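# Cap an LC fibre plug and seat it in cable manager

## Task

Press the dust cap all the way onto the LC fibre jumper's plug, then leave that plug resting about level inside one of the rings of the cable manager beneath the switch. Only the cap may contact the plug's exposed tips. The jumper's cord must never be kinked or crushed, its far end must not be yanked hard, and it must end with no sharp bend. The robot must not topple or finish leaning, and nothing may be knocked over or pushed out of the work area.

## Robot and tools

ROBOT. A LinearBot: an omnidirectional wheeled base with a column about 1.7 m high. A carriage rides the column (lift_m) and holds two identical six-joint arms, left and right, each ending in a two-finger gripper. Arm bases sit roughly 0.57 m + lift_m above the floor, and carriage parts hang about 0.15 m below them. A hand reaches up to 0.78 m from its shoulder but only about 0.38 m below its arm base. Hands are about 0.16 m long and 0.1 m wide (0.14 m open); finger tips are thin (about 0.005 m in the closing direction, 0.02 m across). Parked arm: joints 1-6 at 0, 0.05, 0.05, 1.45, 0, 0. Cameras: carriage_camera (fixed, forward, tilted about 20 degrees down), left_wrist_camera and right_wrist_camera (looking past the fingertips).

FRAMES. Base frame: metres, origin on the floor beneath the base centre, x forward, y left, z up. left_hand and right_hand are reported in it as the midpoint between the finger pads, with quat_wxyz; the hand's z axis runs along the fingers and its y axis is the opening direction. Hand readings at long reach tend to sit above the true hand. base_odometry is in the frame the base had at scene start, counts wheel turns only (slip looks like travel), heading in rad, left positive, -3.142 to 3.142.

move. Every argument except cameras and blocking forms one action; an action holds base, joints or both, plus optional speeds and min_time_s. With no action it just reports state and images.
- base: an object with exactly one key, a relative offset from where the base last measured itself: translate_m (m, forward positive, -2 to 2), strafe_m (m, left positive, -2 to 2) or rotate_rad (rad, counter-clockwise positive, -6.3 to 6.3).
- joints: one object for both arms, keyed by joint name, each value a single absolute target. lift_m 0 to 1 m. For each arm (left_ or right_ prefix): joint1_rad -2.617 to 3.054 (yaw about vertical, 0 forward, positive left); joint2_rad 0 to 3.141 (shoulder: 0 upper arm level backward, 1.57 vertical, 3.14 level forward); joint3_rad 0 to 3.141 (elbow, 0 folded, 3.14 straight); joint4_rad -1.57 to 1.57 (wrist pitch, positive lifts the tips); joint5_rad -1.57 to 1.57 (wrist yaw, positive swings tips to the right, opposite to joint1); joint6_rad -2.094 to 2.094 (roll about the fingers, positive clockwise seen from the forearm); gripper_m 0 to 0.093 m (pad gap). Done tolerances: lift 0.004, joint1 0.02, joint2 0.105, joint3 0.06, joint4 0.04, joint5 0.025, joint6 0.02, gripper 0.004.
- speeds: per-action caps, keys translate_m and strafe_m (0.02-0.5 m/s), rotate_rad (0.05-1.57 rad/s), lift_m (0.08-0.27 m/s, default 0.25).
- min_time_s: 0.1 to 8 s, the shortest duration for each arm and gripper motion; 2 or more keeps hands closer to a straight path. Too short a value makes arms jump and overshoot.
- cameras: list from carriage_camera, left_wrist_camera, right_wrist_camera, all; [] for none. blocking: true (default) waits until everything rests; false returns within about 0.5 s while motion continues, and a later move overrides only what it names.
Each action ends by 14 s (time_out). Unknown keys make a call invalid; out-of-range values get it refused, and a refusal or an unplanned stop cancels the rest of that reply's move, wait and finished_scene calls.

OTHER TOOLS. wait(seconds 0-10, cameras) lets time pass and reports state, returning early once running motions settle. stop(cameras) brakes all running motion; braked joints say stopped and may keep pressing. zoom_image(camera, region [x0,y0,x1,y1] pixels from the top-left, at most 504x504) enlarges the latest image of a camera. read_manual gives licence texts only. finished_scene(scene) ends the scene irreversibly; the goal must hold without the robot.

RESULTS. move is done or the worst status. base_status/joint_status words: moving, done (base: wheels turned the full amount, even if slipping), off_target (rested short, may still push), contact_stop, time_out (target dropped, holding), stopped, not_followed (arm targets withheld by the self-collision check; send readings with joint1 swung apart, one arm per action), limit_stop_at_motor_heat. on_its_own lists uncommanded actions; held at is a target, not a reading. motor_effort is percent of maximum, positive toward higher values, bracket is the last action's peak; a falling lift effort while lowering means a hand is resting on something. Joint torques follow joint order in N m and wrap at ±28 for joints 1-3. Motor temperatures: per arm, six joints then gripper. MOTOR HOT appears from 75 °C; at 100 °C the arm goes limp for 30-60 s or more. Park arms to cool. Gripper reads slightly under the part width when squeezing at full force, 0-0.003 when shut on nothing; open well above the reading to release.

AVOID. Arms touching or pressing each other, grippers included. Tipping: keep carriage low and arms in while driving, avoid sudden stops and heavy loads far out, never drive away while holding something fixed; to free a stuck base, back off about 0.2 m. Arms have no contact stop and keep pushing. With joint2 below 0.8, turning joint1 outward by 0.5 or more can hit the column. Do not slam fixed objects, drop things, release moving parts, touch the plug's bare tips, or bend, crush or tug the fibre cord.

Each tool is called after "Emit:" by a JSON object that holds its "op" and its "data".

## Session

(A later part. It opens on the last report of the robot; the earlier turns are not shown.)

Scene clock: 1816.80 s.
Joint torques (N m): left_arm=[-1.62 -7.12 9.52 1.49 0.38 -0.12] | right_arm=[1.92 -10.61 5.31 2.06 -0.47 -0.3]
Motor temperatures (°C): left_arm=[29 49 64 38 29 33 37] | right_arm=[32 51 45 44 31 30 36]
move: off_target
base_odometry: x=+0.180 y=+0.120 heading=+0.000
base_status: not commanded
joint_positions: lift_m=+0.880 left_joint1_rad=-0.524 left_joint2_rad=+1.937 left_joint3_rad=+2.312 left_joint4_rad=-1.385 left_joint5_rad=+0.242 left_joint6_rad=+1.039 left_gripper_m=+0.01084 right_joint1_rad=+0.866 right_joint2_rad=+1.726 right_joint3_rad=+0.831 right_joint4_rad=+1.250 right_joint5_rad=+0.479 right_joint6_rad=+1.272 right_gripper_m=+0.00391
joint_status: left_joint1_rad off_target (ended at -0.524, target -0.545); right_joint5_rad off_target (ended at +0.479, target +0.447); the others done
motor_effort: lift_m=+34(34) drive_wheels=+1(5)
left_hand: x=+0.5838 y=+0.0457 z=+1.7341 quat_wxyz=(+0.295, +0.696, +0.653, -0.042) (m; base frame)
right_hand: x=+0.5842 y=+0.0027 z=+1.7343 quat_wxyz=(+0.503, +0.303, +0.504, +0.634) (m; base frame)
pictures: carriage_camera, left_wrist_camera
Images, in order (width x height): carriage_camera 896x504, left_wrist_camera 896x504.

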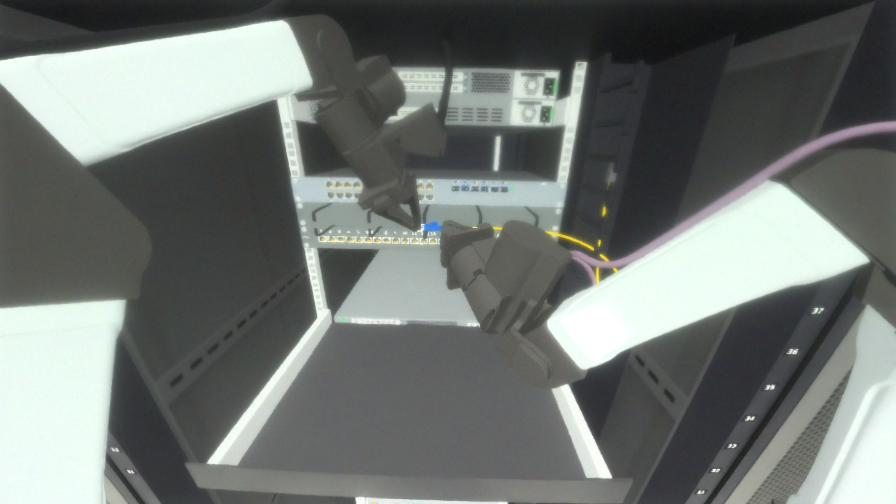

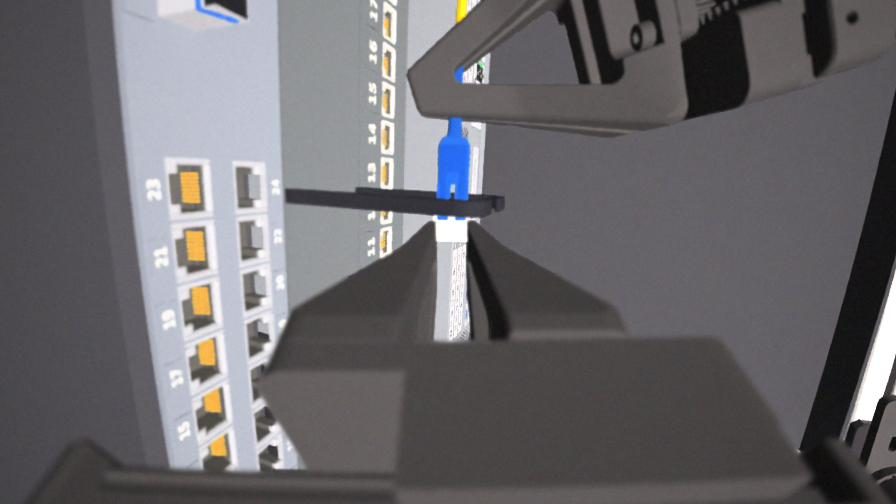

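Emit:
{"op": "move", "data": {"joints": {"left_joint1_rad": -0.524, "left_joint2_rad": 1.95, "left_joint3_rad": 2.34, "left_joint4_rad": -1.375, "left_joint5_rad": 0.244, "left_joint6_rad": 1.035, "right_joint1_rad": 0.868, "right_joint5_rad": 0.475}, "min_time_s": 1.5, "cameras": ["left_wrist_camera"]}}

Emit:
{"op": "zoom_image", "data": {"camera": "left_wrist_camera", "region": [410, 170, 490, 260]}}

Scene clock: 1838.97 s.
Joint torques (N m): left_arm=[0.03 -7.46 9.07 1.45 0.24 -0.06] | right_arm=[0.18 -10.61 5.33 2.06 -0.21 -0.29]
Motor temperatures (°C): left_arm=[29 48 64 38 29 33 37] | right_arm=[32 51 45 44 32 30 36]
move: done
base_odometry: x=+0.180 y=+0.120 heading=+0.000
base_status: not commanded
joint_positions: lift_m=+0.880 left_joint1_rad=-0.524 left_joint2_rad=+1.937 left_joint3_rad=+2.312 left_joint4_rad=-1.385 left_joint5_rad=+0.241 left_joint6_rad=+1.039 left_gripper_m=+0.01084 right_joint1_rad=+0.866 right_joint2_rad=+1.726 right_joint3_rad=+0.831 right_joint4_rad=+1.250 right_joint5_rad=+0.482 right_joint6_rad=+1.272 right_gripper_m=+0.00391
joint_status: all done
motor_effort: lift_m=+34(34) drive_wheels=+4(6)
left_hand: x=+0.5838 y=+0.0459 z=+1.7340 quat_wxyz=(+0.295, +0.696, +0.654, -0.042) (m; base frame)
right_hand: x=+0.5845 y=+0.0022 z=+1.7341 quat_wxyz=(+0.503, +0.304, +0.504, +0.633) (m; base frame)
pictures: left_wrist_camera
Images, in order (width x height): left_wrist_camera 896x504.

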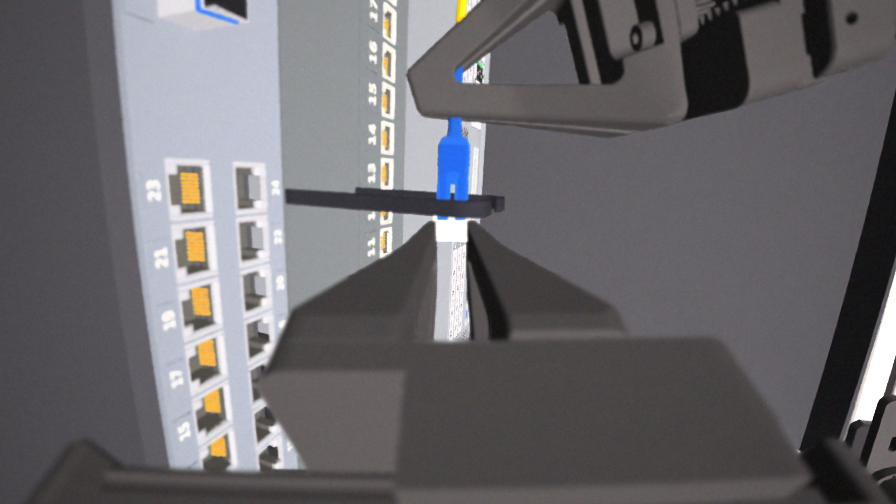

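Scaled by 5.600 from the camera's 896x504 image, which has a finer 1280x720 frame.

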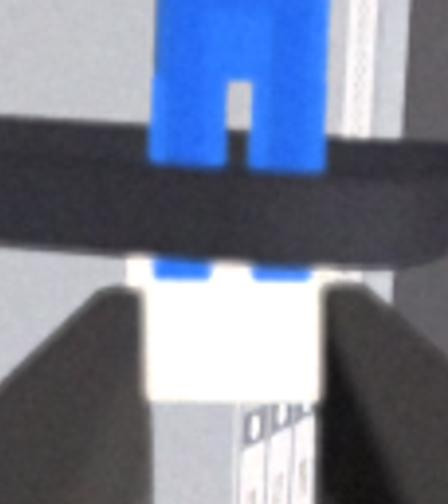

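Emit:
{"op": "move", "data": {"joints": {"left_gripper_m": 0.026}, "min_time_s": 1.5, "cameras": ["left_wrist_camera", "carriage_camera"]}}

Emit:
{"op": "zoom_image", "data": {"camera": "left_wrist_camera", "region": [410, 170, 490, 260]}}

Emit:
{"op": "zoom_image", "data": {"camera": "carriage_camera", "region": [390, 200, 460, 250]}}

Scene clock: 1844.83 s.
Joint torques (N m): left_arm=[0.08 -7.43 9.06 1.45 0.24 -0.06] | right_arm=[0.21 -10.59 5.31 2.07 -0.21 -0.3]
Motor temperatures (°C): left_arm=[29 48 64 38 29 33 36] | right_arm=[32 51 45 44 32 30 36]
move: done
base_odometry: x=+0.180 y=+0.120 heading=+0.000
base_status: not commanded
joint_positions: lift_m=+0.880 left_joint1_rad=-0.524 left_joint2_rad=+1.937 left_joint3_rad=+2.312 left_joint4_rad=-1.385 left_joint5_rad=+0.241 left_joint6_rad=+1.039 left_gripper_m=+0.02589 right_joint1_rad=+0.866 right_joint2_rad=+1.726 right_joint3_rad=+0.831 right_joint4_rad=+1.250 right_joint5_rad=+0.482 right_joint6_rad=+1.272 right_gripper_m=+0.00391
joint_status: all done
motor_effort: lift_m=+34(34) drive_wheels=+3(6)
left_hand: x=+0.5839 y=+0.0458 z=+1.7341 quat_wxyz=(+0.295, +0.696, +0.653, -0.042) (m; base frame)
right_hand: x=+0.5845 y=+0.0022 z=+1.7341 quat_wxyz=(+0.503, +0.304, +0.504, +0.633) (m; base frame)
pictures: carriage_camera, left_wrist_camera
Images, in order (width x height): carriage_camera 896x504, left_wrist_camera 896x504.

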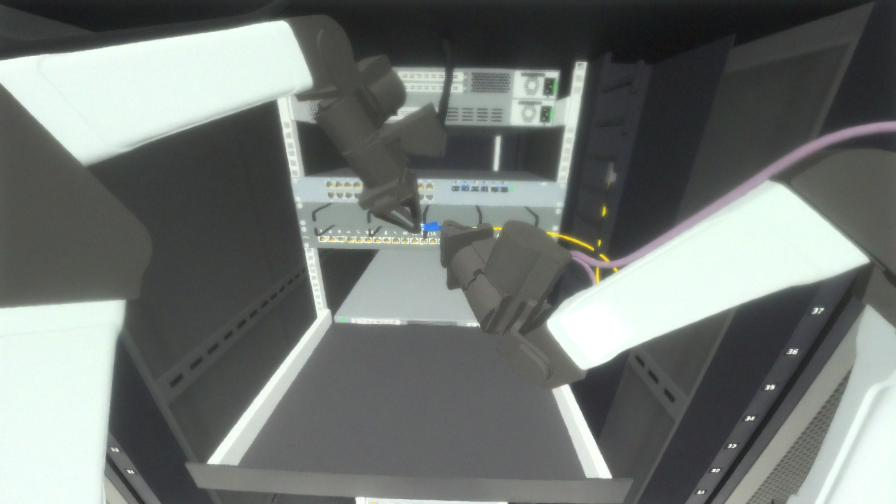

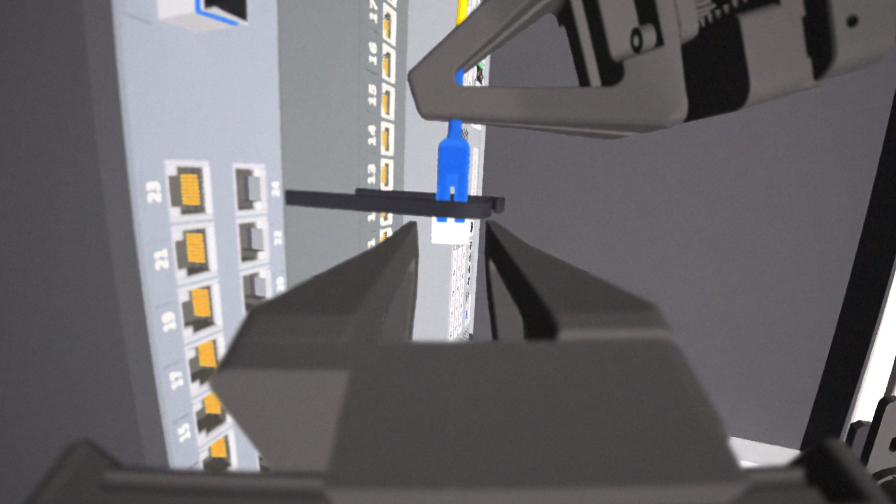

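Scaled by 5.600 from the camera's 896x504 image, which has a finer 1280x720 frame.

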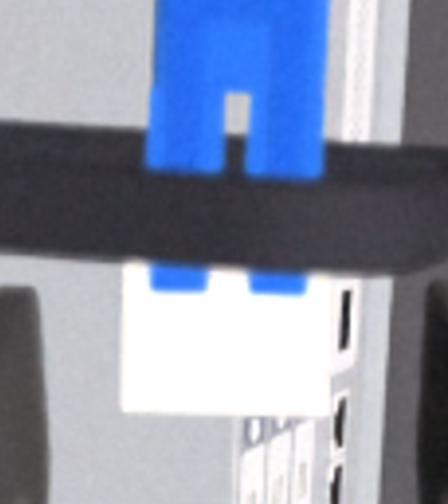

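Scaled by 7.200 from the camera's 896x504 image, which has a finer 1280x720 frame.

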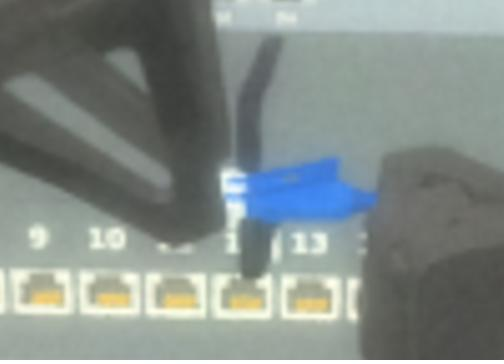

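Emit:
{"op": "move", "data": {"joints": {"left_joint1_rad": -0.458, "left_joint2_rad": 1.872, "left_joint3_rad": 2.248, "left_joint4_rad": -1.368, "left_joint5_rad": 0.316, "left_joint6_rad": 1.08}, "min_time_s": 2.5, "cameras": ["left_wrist_camera", "carriage_camera"]}}

Emit:
{"op": "zoom_image", "data": {"camera": "left_wrist_camera", "region": [410, 140, 490, 260]}}

Emit:
{"op": "zoom_image", "data": {"camera": "carriage_camera", "region": [390, 200, 460, 250]}}

Scene clock: 1871.27 s.
Joint torques (N m): left_arm=[0.68 -11.54 5.31 1.46 0.37 0.11] | right_arm=[0.21 -10.61 5.33 2.06 -0.21 -0.29]
Motor temperatures (°C): left_arm=[29 48 64 38 29 33 35] | right_arm=[31 51 45 44 31 30 36]
move: done
base_odometry: x=+0.180 y=+0.120 heading=+0.000
base_status: not commanded
joint_positions: lift_m=+0.880 left_joint1_rad=-0.466 left_joint2_rad=+1.911 left_joint3_rad=+2.263 left_joint4_rad=-1.383 left_joint5_rad=+0.302 left_joint6_rad=+1.068 left_gripper_m=+0.02589 right_joint1_rad=+0.866 right_joint2_rad=+1.726 right_joint3_rad=+0.831 right_joint4_rad=+1.250 right_joint5_rad=+0.482 right_joint6_rad=+1.272 right_gripper_m=+0.00391
joint_status: all done
motor_effort: lift_m=+34(34) drive_wheels=+5(7)
left_hand: x=+0.5859 y=+0.0626 z=+1.7314 quat_wxyz=(+0.295, +0.690, +0.658, -0.060) (m; base frame)
right_hand: x=+0.5845 y=+0.0022 z=+1.7341 quat_wxyz=(+0.503, +0.304, +0.504, +0.633) (m; base frame)
pictures: carriage_camera, left_wrist_camera
Images, in order (width x height): carriage_camera 896x504, left_wrist_camera 896x504.

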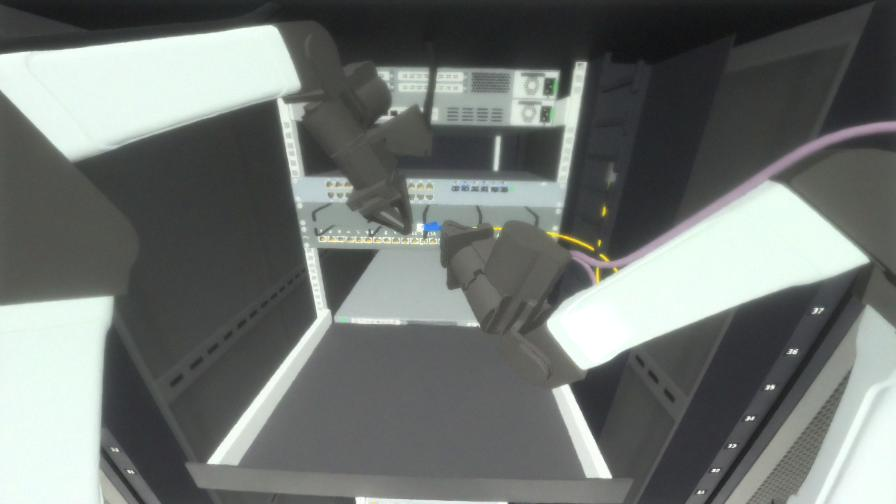

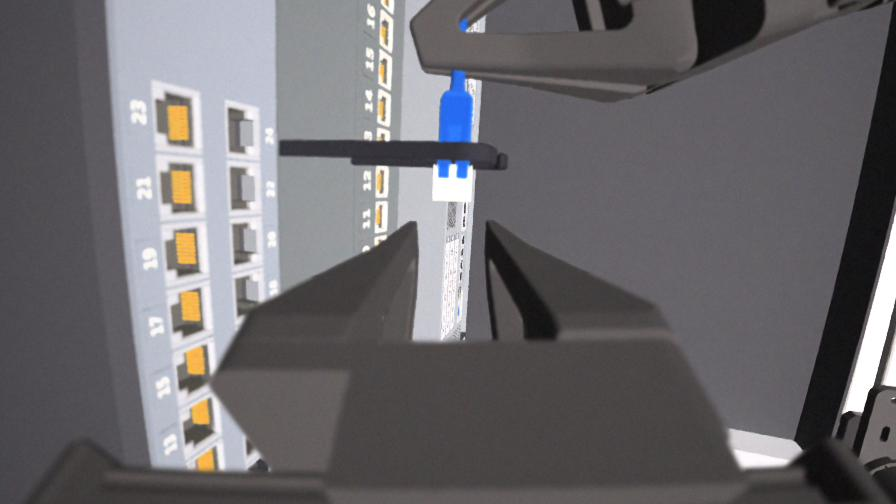

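Scaled by 4.200 from the camera's 896x504 image, which has a finer 1280x720 frame.

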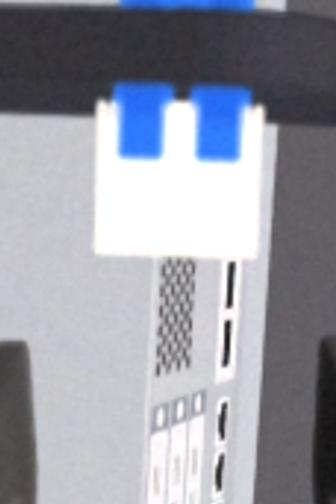

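Scaled by 7.200 from the camera's 896x504 image, which has a finer 1280x720 frame.

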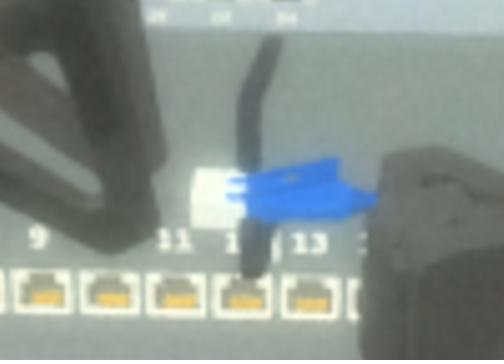

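Emit:
{"op": "move", "data": {"joints": {"left_joint1_rad": -0.508, "left_joint2_rad": 1.699, "left_joint3_rad": 1.918, "left_joint4_rad": -1.23, "left_joint5_rad": 0.285, "left_joint6_rad": 1.068}, "min_time_s": 2.5, "cameras": ["carriage_camera"]}}

Emit:
{"op": "move", "data": {"joints": {"left_joint1_rad": -0.31, "left_joint2_rad": 1.38, "left_joint3_rad": 1.54, "left_joint4_rad": -1.085, "left_joint5_rad": 0.347, "left_joint6_rad": 1.284}, "min_time_s": 3, "cameras": ["all"]}}

Emit:
{"op": "zoom_image", "data": {"camera": "carriage_camera", "region": [390, 200, 460, 250]}}

Emit:
{"op": "zoom_image", "data": {"camera": "left_wrist_camera", "region": [150, 0, 450, 200]}}

Scene clock: 1886.23 s.
Joint torques (N m): left_arm=[-0.49 -9.96 5.67 1.44 0.09 -0.02] | right_arm=[0.21 -10.61 5.33 2.06 -0.21 -0.29]
Motor temperatures (°C): left_arm=[29 53 62 39 29 33 35] | right_arm=[31 51 45 44 31 30 36]
move: done
base_odometry: x=+0.180 y=+0.120 heading=+0.000
base_status: not commanded
joint_positions: lift_m=+0.880 left_joint1_rad=-0.501 left_joint2_rad=+1.732 left_joint3_rad=+1.934 left_joint4_rad=-1.245 left_joint5_rad=+0.301 left_joint6_rad=+1.069 left_gripper_m=+0.02589 right_joint1_rad=+0.866 right_joint2_rad=+1.726 right_joint3_rad=+0.831 right_joint4_rad=+1.250 right_joint5_rad=+0.482 right_joint6_rad=+1.272 right_gripper_m=+0.00391
joint_status: all done
motor_effort: lift_m=+34(34) drive_wheels=+1(8)
left_hand: x=+0.5511 y=+0.0639 z=+1.7086 quat_wxyz=(+0.288, +0.702, +0.647, -0.067) (m; base frame)
right_hand: x=+0.5845 y=+0.0022 z=+1.7341 quat_wxyz=(+0.503, +0.304, +0.504, +0.633) (m; base frame)
pictures: carriage_camera
Images, in order (width x height): carriage_camera 896x504.

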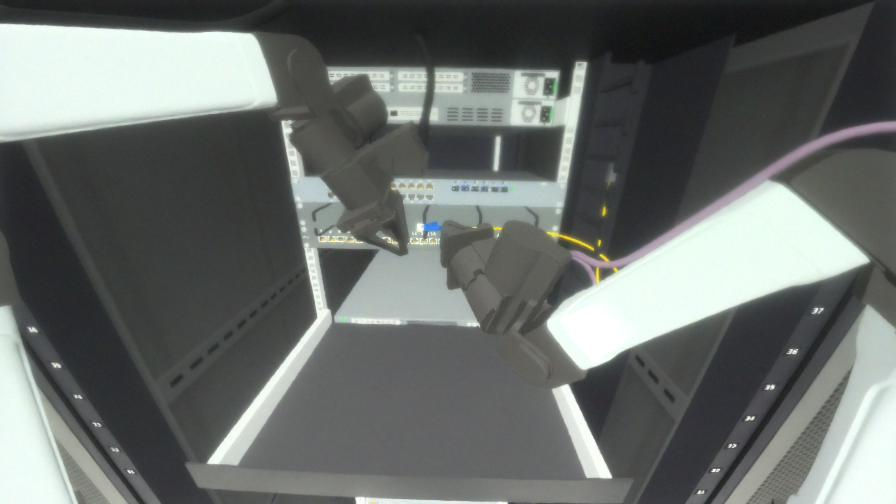

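Scene clock: 1889.53 s.
Joint torques (N m): left_arm=[0.68 -6.64 5.96 1.57 0.37 0.09] | right_arm=[0.21 -10.61 5.34 2.06 -0.21 -0.29]
Motor temperatures (°C): left_arm=[29 52 61 39 29 33 35] | right_arm=[31 52 45 44 31 30 36]
move: done
base_odometry: x=+0.180 y=+0.120 heading=+0.000
base_status: not commanded
joint_positions: lift_m=+0.880 left_joint1_rad=-0.318 left_joint2_rad=+1.404 left_joint3_rad=+1.556 left_joint4_rad=-1.100 left_joint5_rad=+0.333 left_joint6_rad=+1.272 left_gripper_m=+0.02589 right_joint1_rad=+0.866 right_joint2_rad=+1.726 right_joint3_rad=+0.831 right_joint4_rad=+1.250 right_joint5_rad=+0.482 right_joint6_rad=+1.272 right_gripper_m=+0.00391
joint_status: all done
motor_effort: lift_m=+34(34) drive_wheels=+2(6)
left_hand: x=+0.5284 y=+0.1440 z=+1.7106 quat_wxyz=(+0.341, +0.706, +0.621, -0.001) (m; base frame)
right_hand: x=+0.5845 y=+0.0022 z=+1.7341 quat_wxyz=(+0.503, +0.304, +0.504, +0.633) (m; base frame)
pictures: carriage_camera, left_wrist_camera, right_wrist_camera
Images, in order (width x height): carriage_camera 896x504, left_wrist_camera 896x504, right_wrist_camera 896x504.

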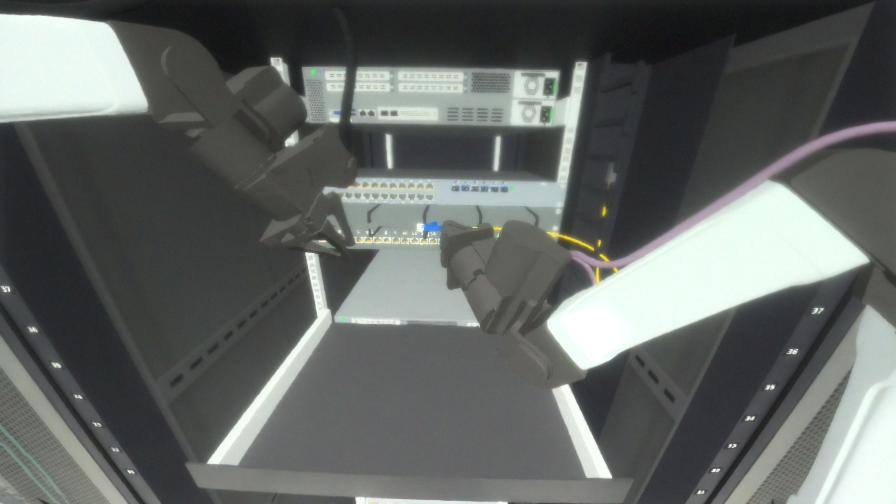

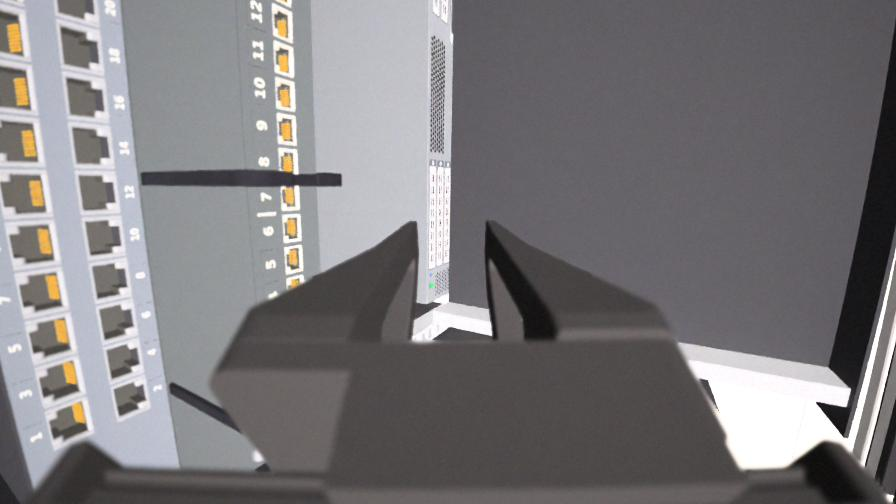

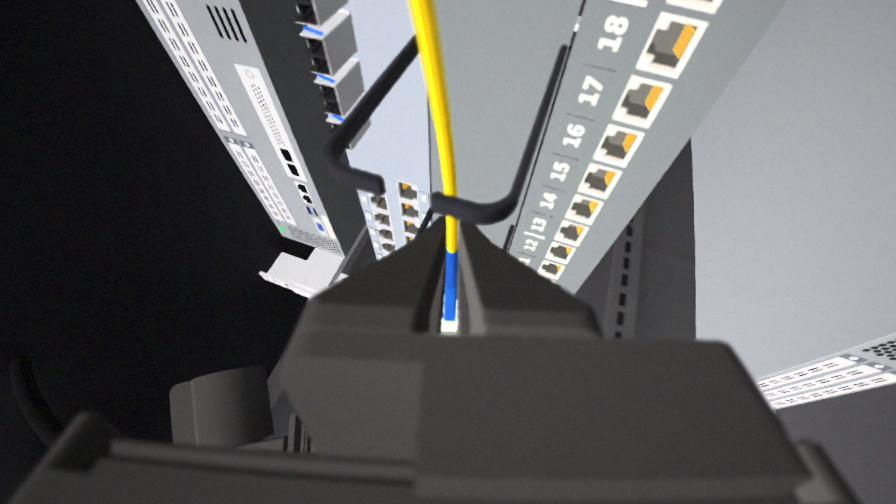

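Scaled by 7.200 from the camera's 896x504 image, which has a finer 1280x720 frame.

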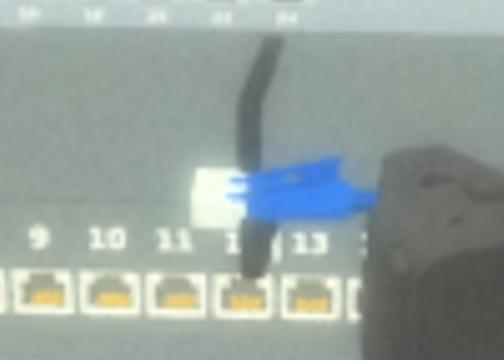

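Scaled by 1.680 from the camera's 896x504 image, which has a finer 1280x720 frame.

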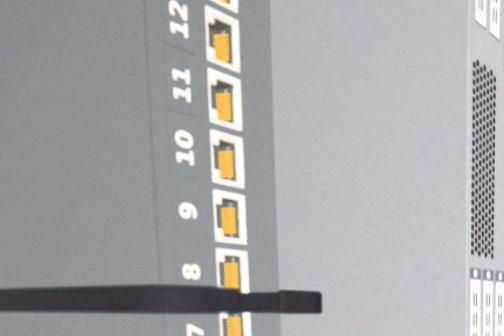

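Emit:
{"op": "move", "data": {"joints": {"right_joint1_rad": 0.891, "right_joint2_rad": 1.628, "right_joint3_rad": 0.897, "right_joint4_rad": 0.958, "right_joint5_rad": 0.523, "right_joint6_rad": 1.427}, "min_time_s": 3, "cameras": ["carriage_camera", "right_wrist_camera"]}}

Emit:
{"op": "zoom_image", "data": {"camera": "carriage_camera", "region": [390, 200, 460, 250]}}

Scene clock: 1911.40 s.
Joint torques (N m): left_arm=[0.69 -6.64 5.98 1.57 0.38 0.09] | right_arm=[0.61 -10.3 9.28 2.17 0.03 -0.09]
Motor temperatures (°C): left_arm=[29 50 60 39 29 33 35] | right_arm=[31 51 45 45 31 30 36]
move: done
base_odometry: x=+0.180 y=+0.120 heading=+0.000
base_status: not commanded
joint_positions: lift_m=+0.880 left_joint1_rad=-0.318 left_joint2_rad=+1.404 left_joint3_rad=+1.556 left_joint4_rad=-1.100 left_joint5_rad=+0.333 left_joint6_rad=+1.272 left_gripper_m=+0.02589 right_joint1_rad=+0.885 right_joint2_rad=+1.651 right_joint3_rad=+0.872 right_joint4_rad=+0.973 right_joint5_rad=+0.514 right_joint6_rad=+1.416 right_gripper_m=+0.00391
joint_status: all done
motor_effort: lift_m=+34(34) drive_wheels=+1(7)
left_hand: x=+0.5284 y=+0.1440 z=+1.7107 quat_wxyz=(+0.341, +0.706, +0.621, -0.001) (m; base frame)
right_hand: x=+0.5848 y=+0.0094 z=+1.7249 quat_wxyz=(+0.452, +0.351, +0.541, +0.616) (m; base frame)
pictures: carriage_camera, right_wrist_camera
Images, in order (width x height): carriage_camera 896x504, right_wrist_camera 896x504.

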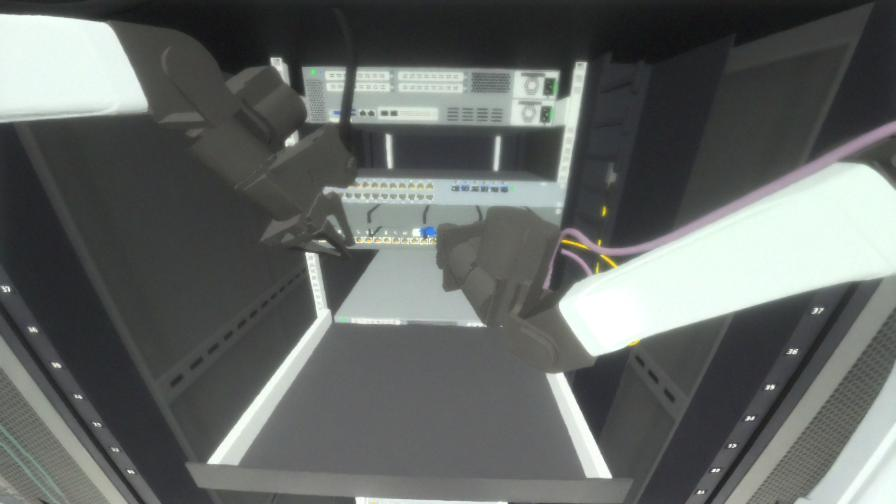

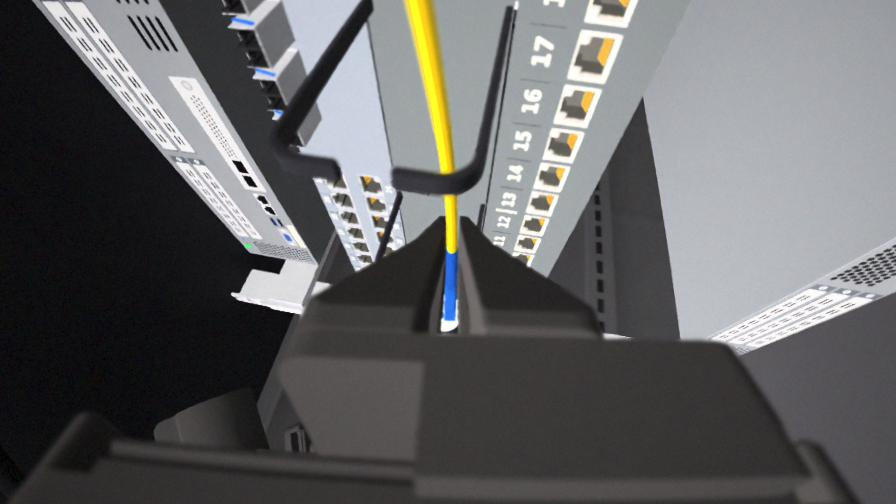

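Scaled by 7.200 from the camera's 896x504 image, which has a finer 1280x720 frame.

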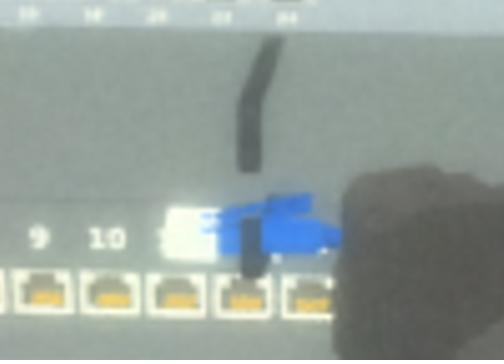

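Emit:
{"op": "move", "data": {"joints": {"right_joint1_rad": 0.896, "right_joint2_rad": 1.54, "right_joint3_rad": 0.978, "right_joint4_rad": 0.593, "right_joint5_rad": 0.54, "right_joint6_rad": 1.58}, "min_time_s": 3, "cameras": ["carriage_camera", "right_wrist_camera"]}}

Emit:
{"op": "zoom_image", "data": {"camera": "carriage_camera", "region": [390, 200, 460, 250]}}

Emit:
{"op": "zoom_image", "data": {"camera": "right_wrist_camera", "region": [380, 180, 530, 340]}}

Scene clock: 1919.60 s.
Joint torques (N m): left_arm=[0.72 -6.64 5.93 1.58 0.38 0.09] | right_arm=[0.57 -9.83 9.83 2.23 0.12 -0.09]
Motor temperatures (°C): left_arm=[29 49 59 40 29 33 35] | right_arm=[31 51 46 46 31 30 36]
move: done
base_odometry: x=+0.180 y=+0.120 heading=+0.000
base_status: not commanded
joint_positions: lift_m=+0.880 left_joint1_rad=-0.318 left_joint2_rad=+1.404 left_joint3_rad=+1.556 left_joint4_rad=-1.100 left_joint5_rad=+0.333 left_joint6_rad=+1.272 left_gripper_m=+0.02589 right_joint1_rad=+0.890 right_joint2_rad=+1.562 right_joint3_rad=+0.952 right_joint4_rad=+0.612 right_joint5_rad=+0.530 right_joint6_rad=+1.569 right_gripper_m=+0.00392
joint_status: all done
motor_effort: lift_m=+34(34) drive_wheels=+6(6)
left_hand: x=+0.5284 y=+0.1440 z=+1.7107 quat_wxyz=(+0.341, +0.706, +0.621, -0.001) (m; base frame)
right_hand: x=+0.5838 y=+0.0083 z=+1.7213 quat_wxyz=(+0.403, +0.402, +0.581, +0.582) (m; base frame)
pictures: carriage_camera, right_wrist_camera
Images, in order (width x height): carriage_camera 896x504, right_wrist_camera 896x504.

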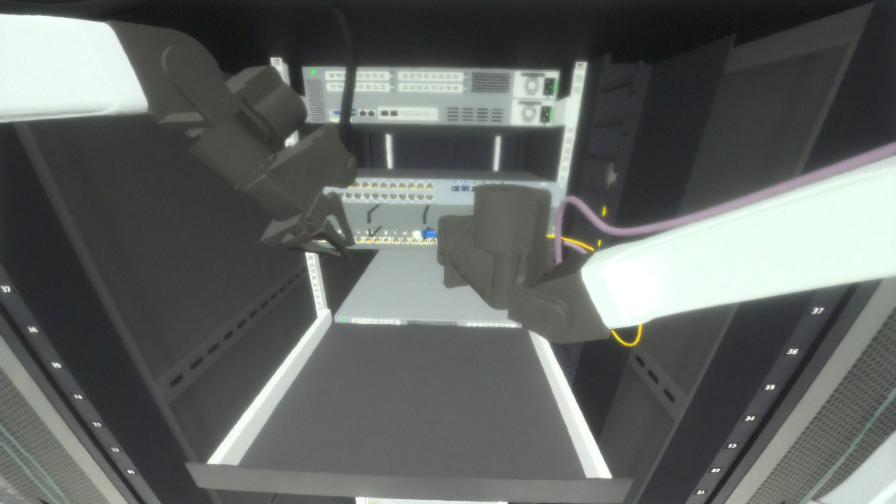

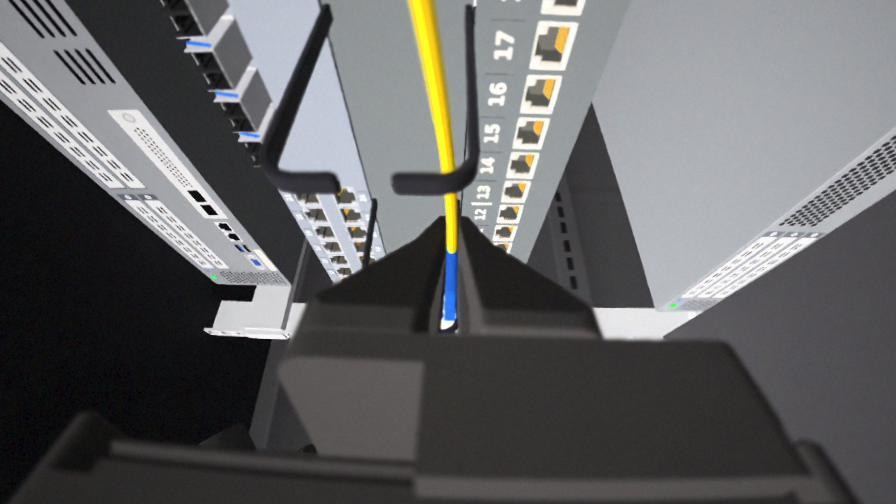

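Scaled by 7.200 from the camera's 896x504 image, which has a finer 1280x720 frame.

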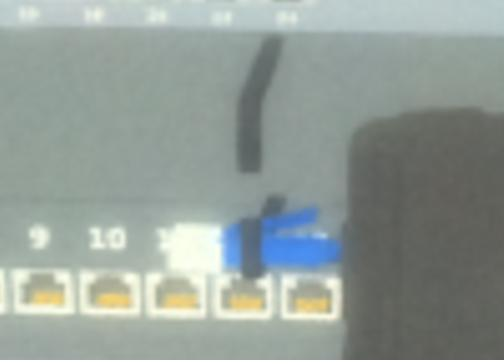

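Scaled by 3.150 from the camera's 896x504 image, which has a finer 1280x720 frame.

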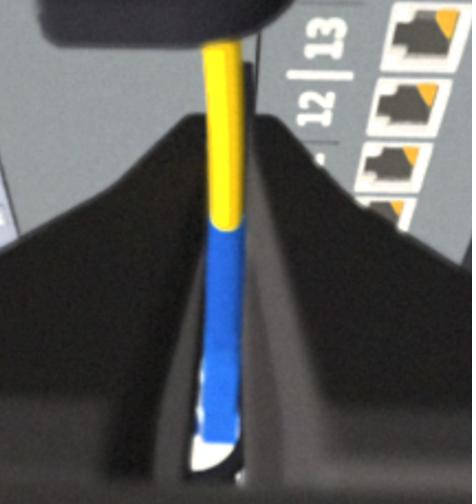

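Emit:
{"op": "move", "data": {"joints": {"right_joint1_rad": 0.905, "right_joint2_rad": 1.59, "right_joint3_rad": 0.991, "right_joint4_rad": 0.593, "right_joint5_rad": 0.549, "right_joint6_rad": 1.58}, "min_time_s": 2, "cameras": ["carriage_camera", "right_wrist_camera"]}}

Emit:
{"op": "zoom_image", "data": {"camera": "carriage_camera", "region": [390, 200, 460, 250]}}

Emit:
{"op": "zoom_image", "data": {"camera": "right_wrist_camera", "region": [380, 180, 530, 340]}}

Scene clock: 1934.83 s.
Joint torques (N m): left_arm=[0.68 -6.67 5.96 1.57 0.38 0.08] | right_arm=[0.66 -6.13 10.02 2.27 0.11 -0.11]
Motor temperatures (°C): left_arm=[29 48 59 40 29 33 35] | right_arm=[31 51 47 47 31 30 36]
move: done
base_odometry: x=+0.180 y=+0.120 heading=+0.000
base_status: not commanded
joint_positions: lift_m=+0.880 left_joint1_rad=-0.318 left_joint2_rad=+1.404 left_joint3_rad=+1.556 left_joint4_rad=-1.100 left_joint5_rad=+0.333 left_joint6_rad=+1.272 left_gripper_m=+0.02589 right_joint1_rad=+0.898 right_joint2_rad=+1.571 right_joint3_rad=+0.963 right_joint4_rad=+0.608 right_joint5_rad=+0.540 right_joint6_rad=+1.570 right_gripper_m=+0.00391
joint_status: all done
motor_effort: lift_m=+34(34) drive_wheels=+3(7)
left_hand: x=+0.5285 y=+0.1439 z=+1.7108 quat_wxyz=(+0.341, +0.706, +0.621, -0.001) (m; base frame)
right_hand: x=+0.5837 y=+0.0116 z=+1.7211 quat_wxyz=(+0.403, +0.403, +0.581, +0.581) (m; base frame)
pictures: carriage_camera, right_wrist_camera
Images, in order (width x height): carriage_camera 896x504, right_wrist_camera 896x504.

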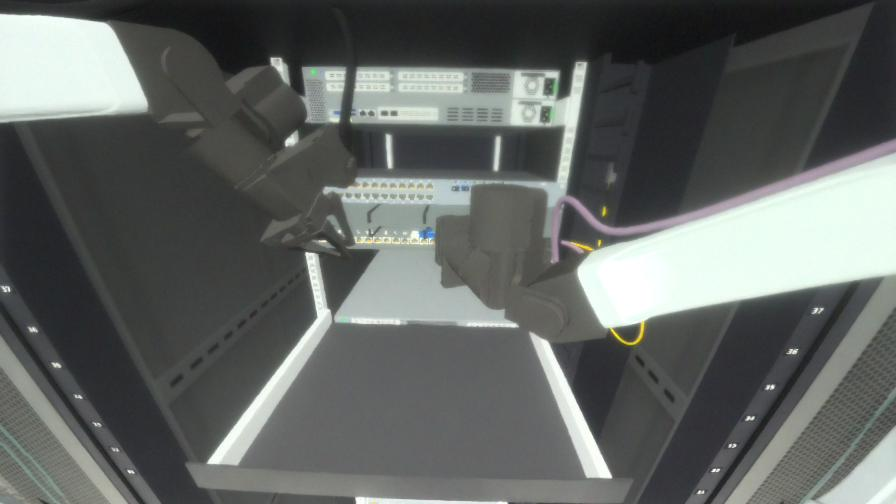

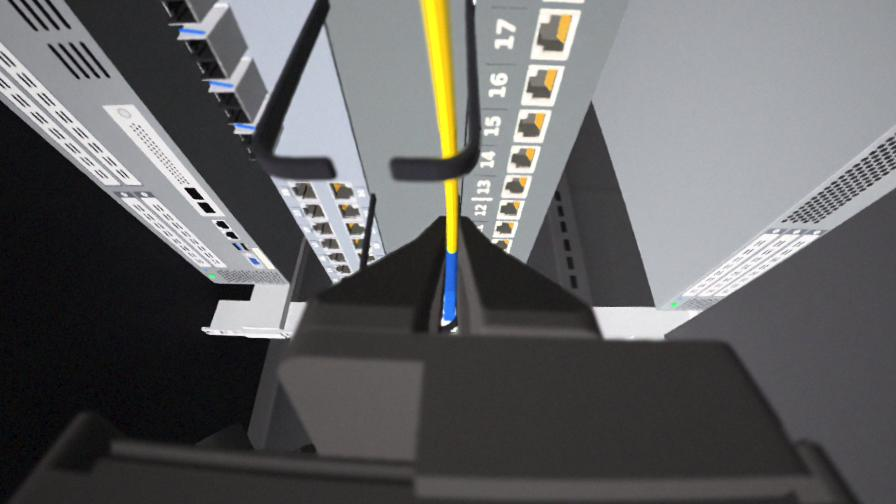

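Scaled by 7.200 from the camera's 896x504 image, which has a finer 1280x720 frame.

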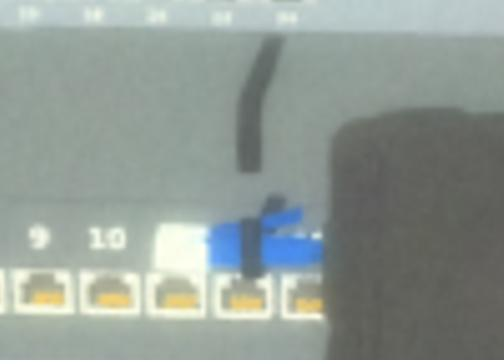

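Scaled by 3.150 from the camera's 896x504 image, which has a finer 1280x720 frame.

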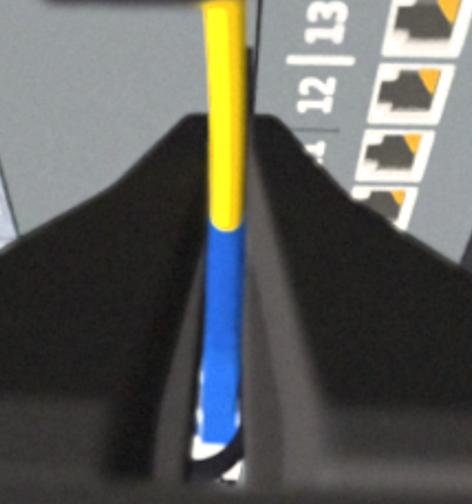

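Emit:
{"op": "move", "data": {"joints": {"right_gripper_m": 0.018}, "min_time_s": 4, "cameras": ["carriage_camera", "right_wrist_camera"]}}

Emit:
{"op": "zoom_image", "data": {"camera": "carriage_camera", "region": [390, 200, 460, 250]}}

Emit:
{"op": "zoom_image", "data": {"camera": "right_wrist_camera", "region": [380, 180, 530, 340]}}

Scene clock: 1945.20 s.
Joint torques (N m): left_arm=[0.7 -6.63 5.97 1.57 0.37 0.09] | right_arm=[0.69 -6.12 10.02 2.28 0.11 -0.11]
Motor temperatures (°C): left_arm=[29 48 58 40 29 33 34] | right_arm=[31 49 47 48 31 30 36]
move: done
base_odometry: x=+0.180 y=+0.120 heading=+0.000
base_status: not commanded
joint_positions: lift_m=+0.880 left_joint1_rad=-0.318 left_joint2_rad=+1.404 left_joint3_rad=+1.556 left_joint4_rad=-1.100 left_joint5_rad=+0.333 left_joint6_rad=+1.272 left_gripper_m=+0.02589 right_joint1_rad=+0.898 right_joint2_rad=+1.571 right_joint3_rad=+0.963 right_joint4_rad=+0.608 right_joint5_rad=+0.540 right_joint6_rad=+1.570 right_gripper_m=+0.01789
joint_status: all done
motor_effort: lift_m=+34(34) drive_wheels=+4(8)
left_hand: x=+0.5285 y=+0.1439 z=+1.7108 quat_wxyz=(+0.341, +0.706, +0.621, -0.001) (m; base frame)
right_hand: x=+0.5837 y=+0.0116 z=+1.7211 quat_wxyz=(+0.403, +0.403, +0.581, +0.581) (m; base frame)
pictures: carriage_camera, right_wrist_camera
Images, in order (width x height): carriage_camera 896x504, right_wrist_camera 896x504.

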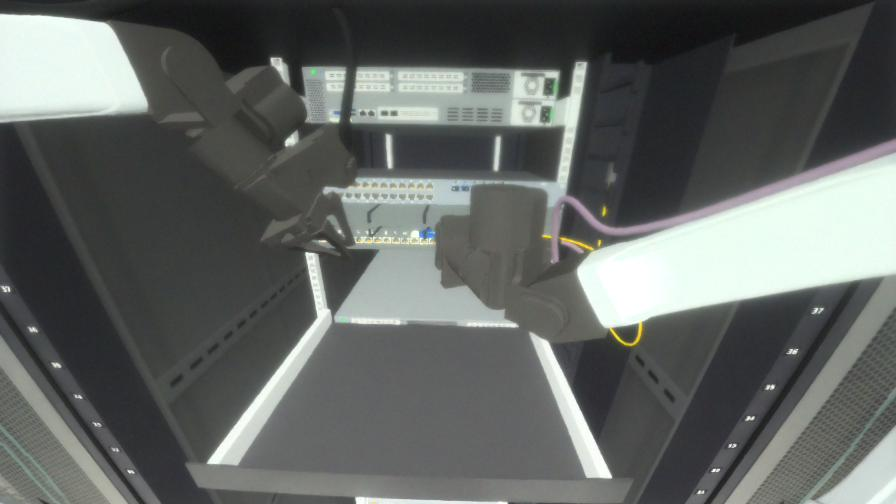

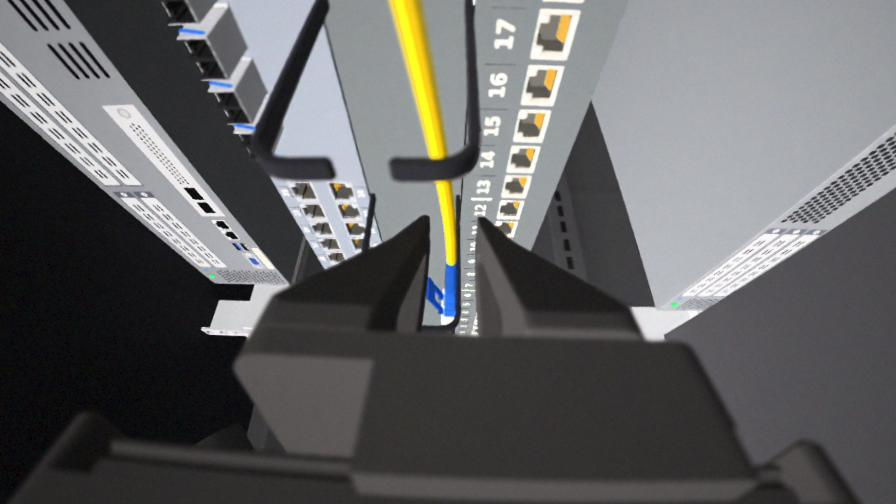

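Scaled by 7.200 from the camera's 896x504 image, which has a finer 1280x720 frame.

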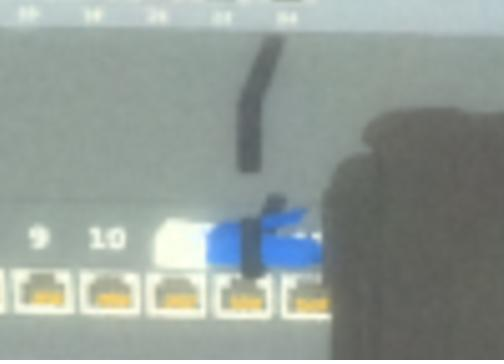

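Scaled by 3.150 from the camera's 896x504 image, which has a finer 1280x720 frame.

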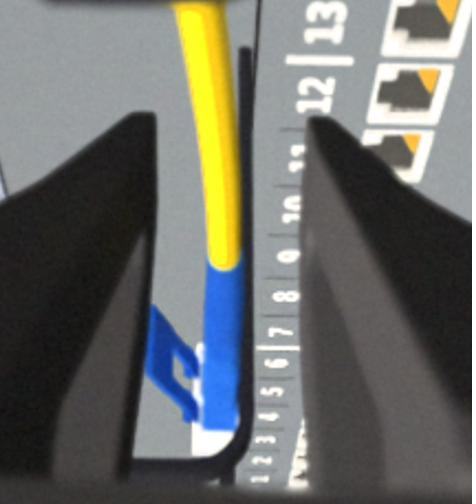

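Emit:
{"op": "move", "data": {"joints": {"right_gripper_m": 0.04}, "min_time_s": 2, "cameras": ["carriage_camera", "right_wrist_camera"]}}

Emit:
{"op": "zoom_image", "data": {"camera": "carriage_camera", "region": [390, 200, 460, 250]}}

Emit:
{"op": "zoom_image", "data": {"camera": "right_wrist_camera", "region": [380, 180, 530, 340]}}

Scene clock: 1954.40 s.
Joint torques (N m): left_arm=[0.72 -6.64 5.94 1.58 0.38 0.09] | right_arm=[0.69 -6.13 10 2.27 0.11 -0.11]
Motor temperatures (°C): left_arm=[29 48 58 40 29 33 34] | right_arm=[31 47 47 48 31 30 36]
move: done
base_odometry: x=+0.180 y=+0.120 heading=+0.000
base_status: not commanded
joint_positions: lift_m=+0.880 left_joint1_rad=-0.318 left_joint2_rad=+1.404 left_joint3_rad=+1.556 left_joint4_rad=-1.100 left_joint5_rad=+0.333 left_joint6_rad=+1.272 left_gripper_m=+0.02589 right_joint1_rad=+0.898 right_joint2_rad=+1.571 right_joint3_rad=+0.963 right_joint4_rad=+0.608 right_joint5_rad=+0.540 right_joint6_rad=+1.570 right_gripper_m=+0.03986
joint_status: all done
motor_effort: lift_m=+34(34) drive_wheels=+3(7)
left_hand: x=+0.5285 y=+0.1439 z=+1.7108 quat_wxyz=(+0.341, +0.706, +0.621, -0.001) (m; base frame)
right_hand: x=+0.5837 y=+0.0116 z=+1.7211 quat_wxyz=(+0.403, +0.403, +0.581, +0.581) (m; base frame)
pictures: carriage_camera, right_wrist_camera
Images, in order (width x height): carriage_camera 896x504, right_wrist_camera 896x504.

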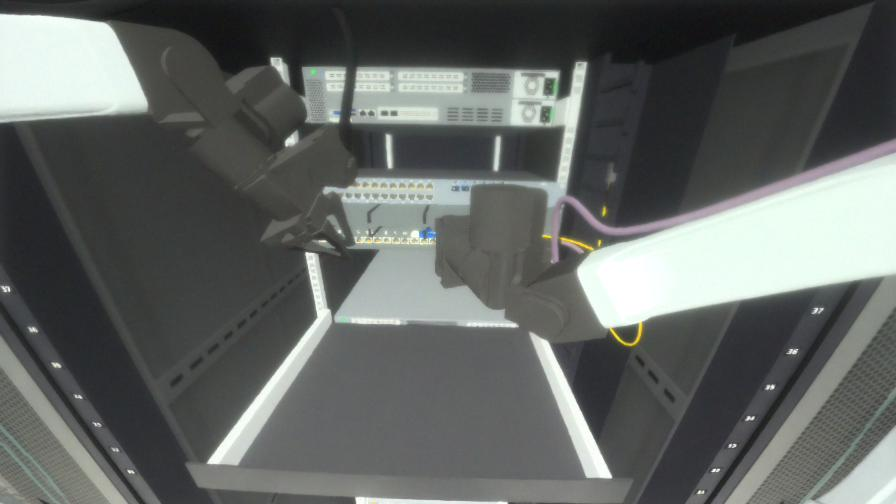

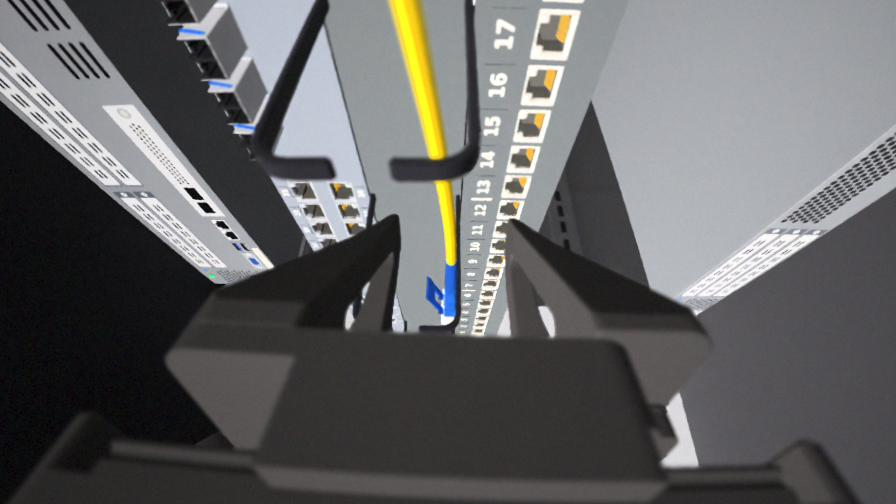

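Scaled by 7.200 from the camera's 896x504 image, which has a finer 1280x720 frame.

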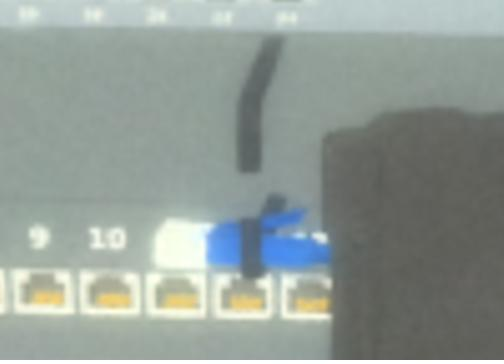

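Scaled by 3.150 from the camera's 896x504 image, which has a finer 1280x720 frame.

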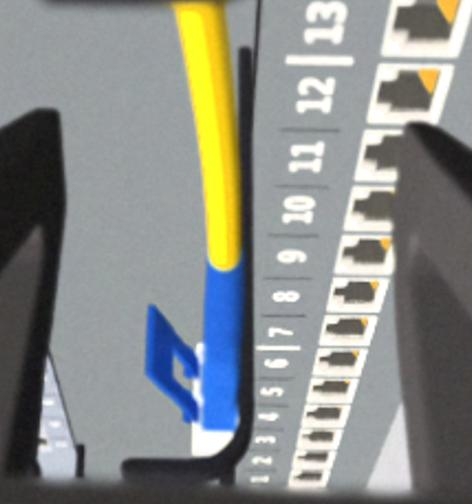

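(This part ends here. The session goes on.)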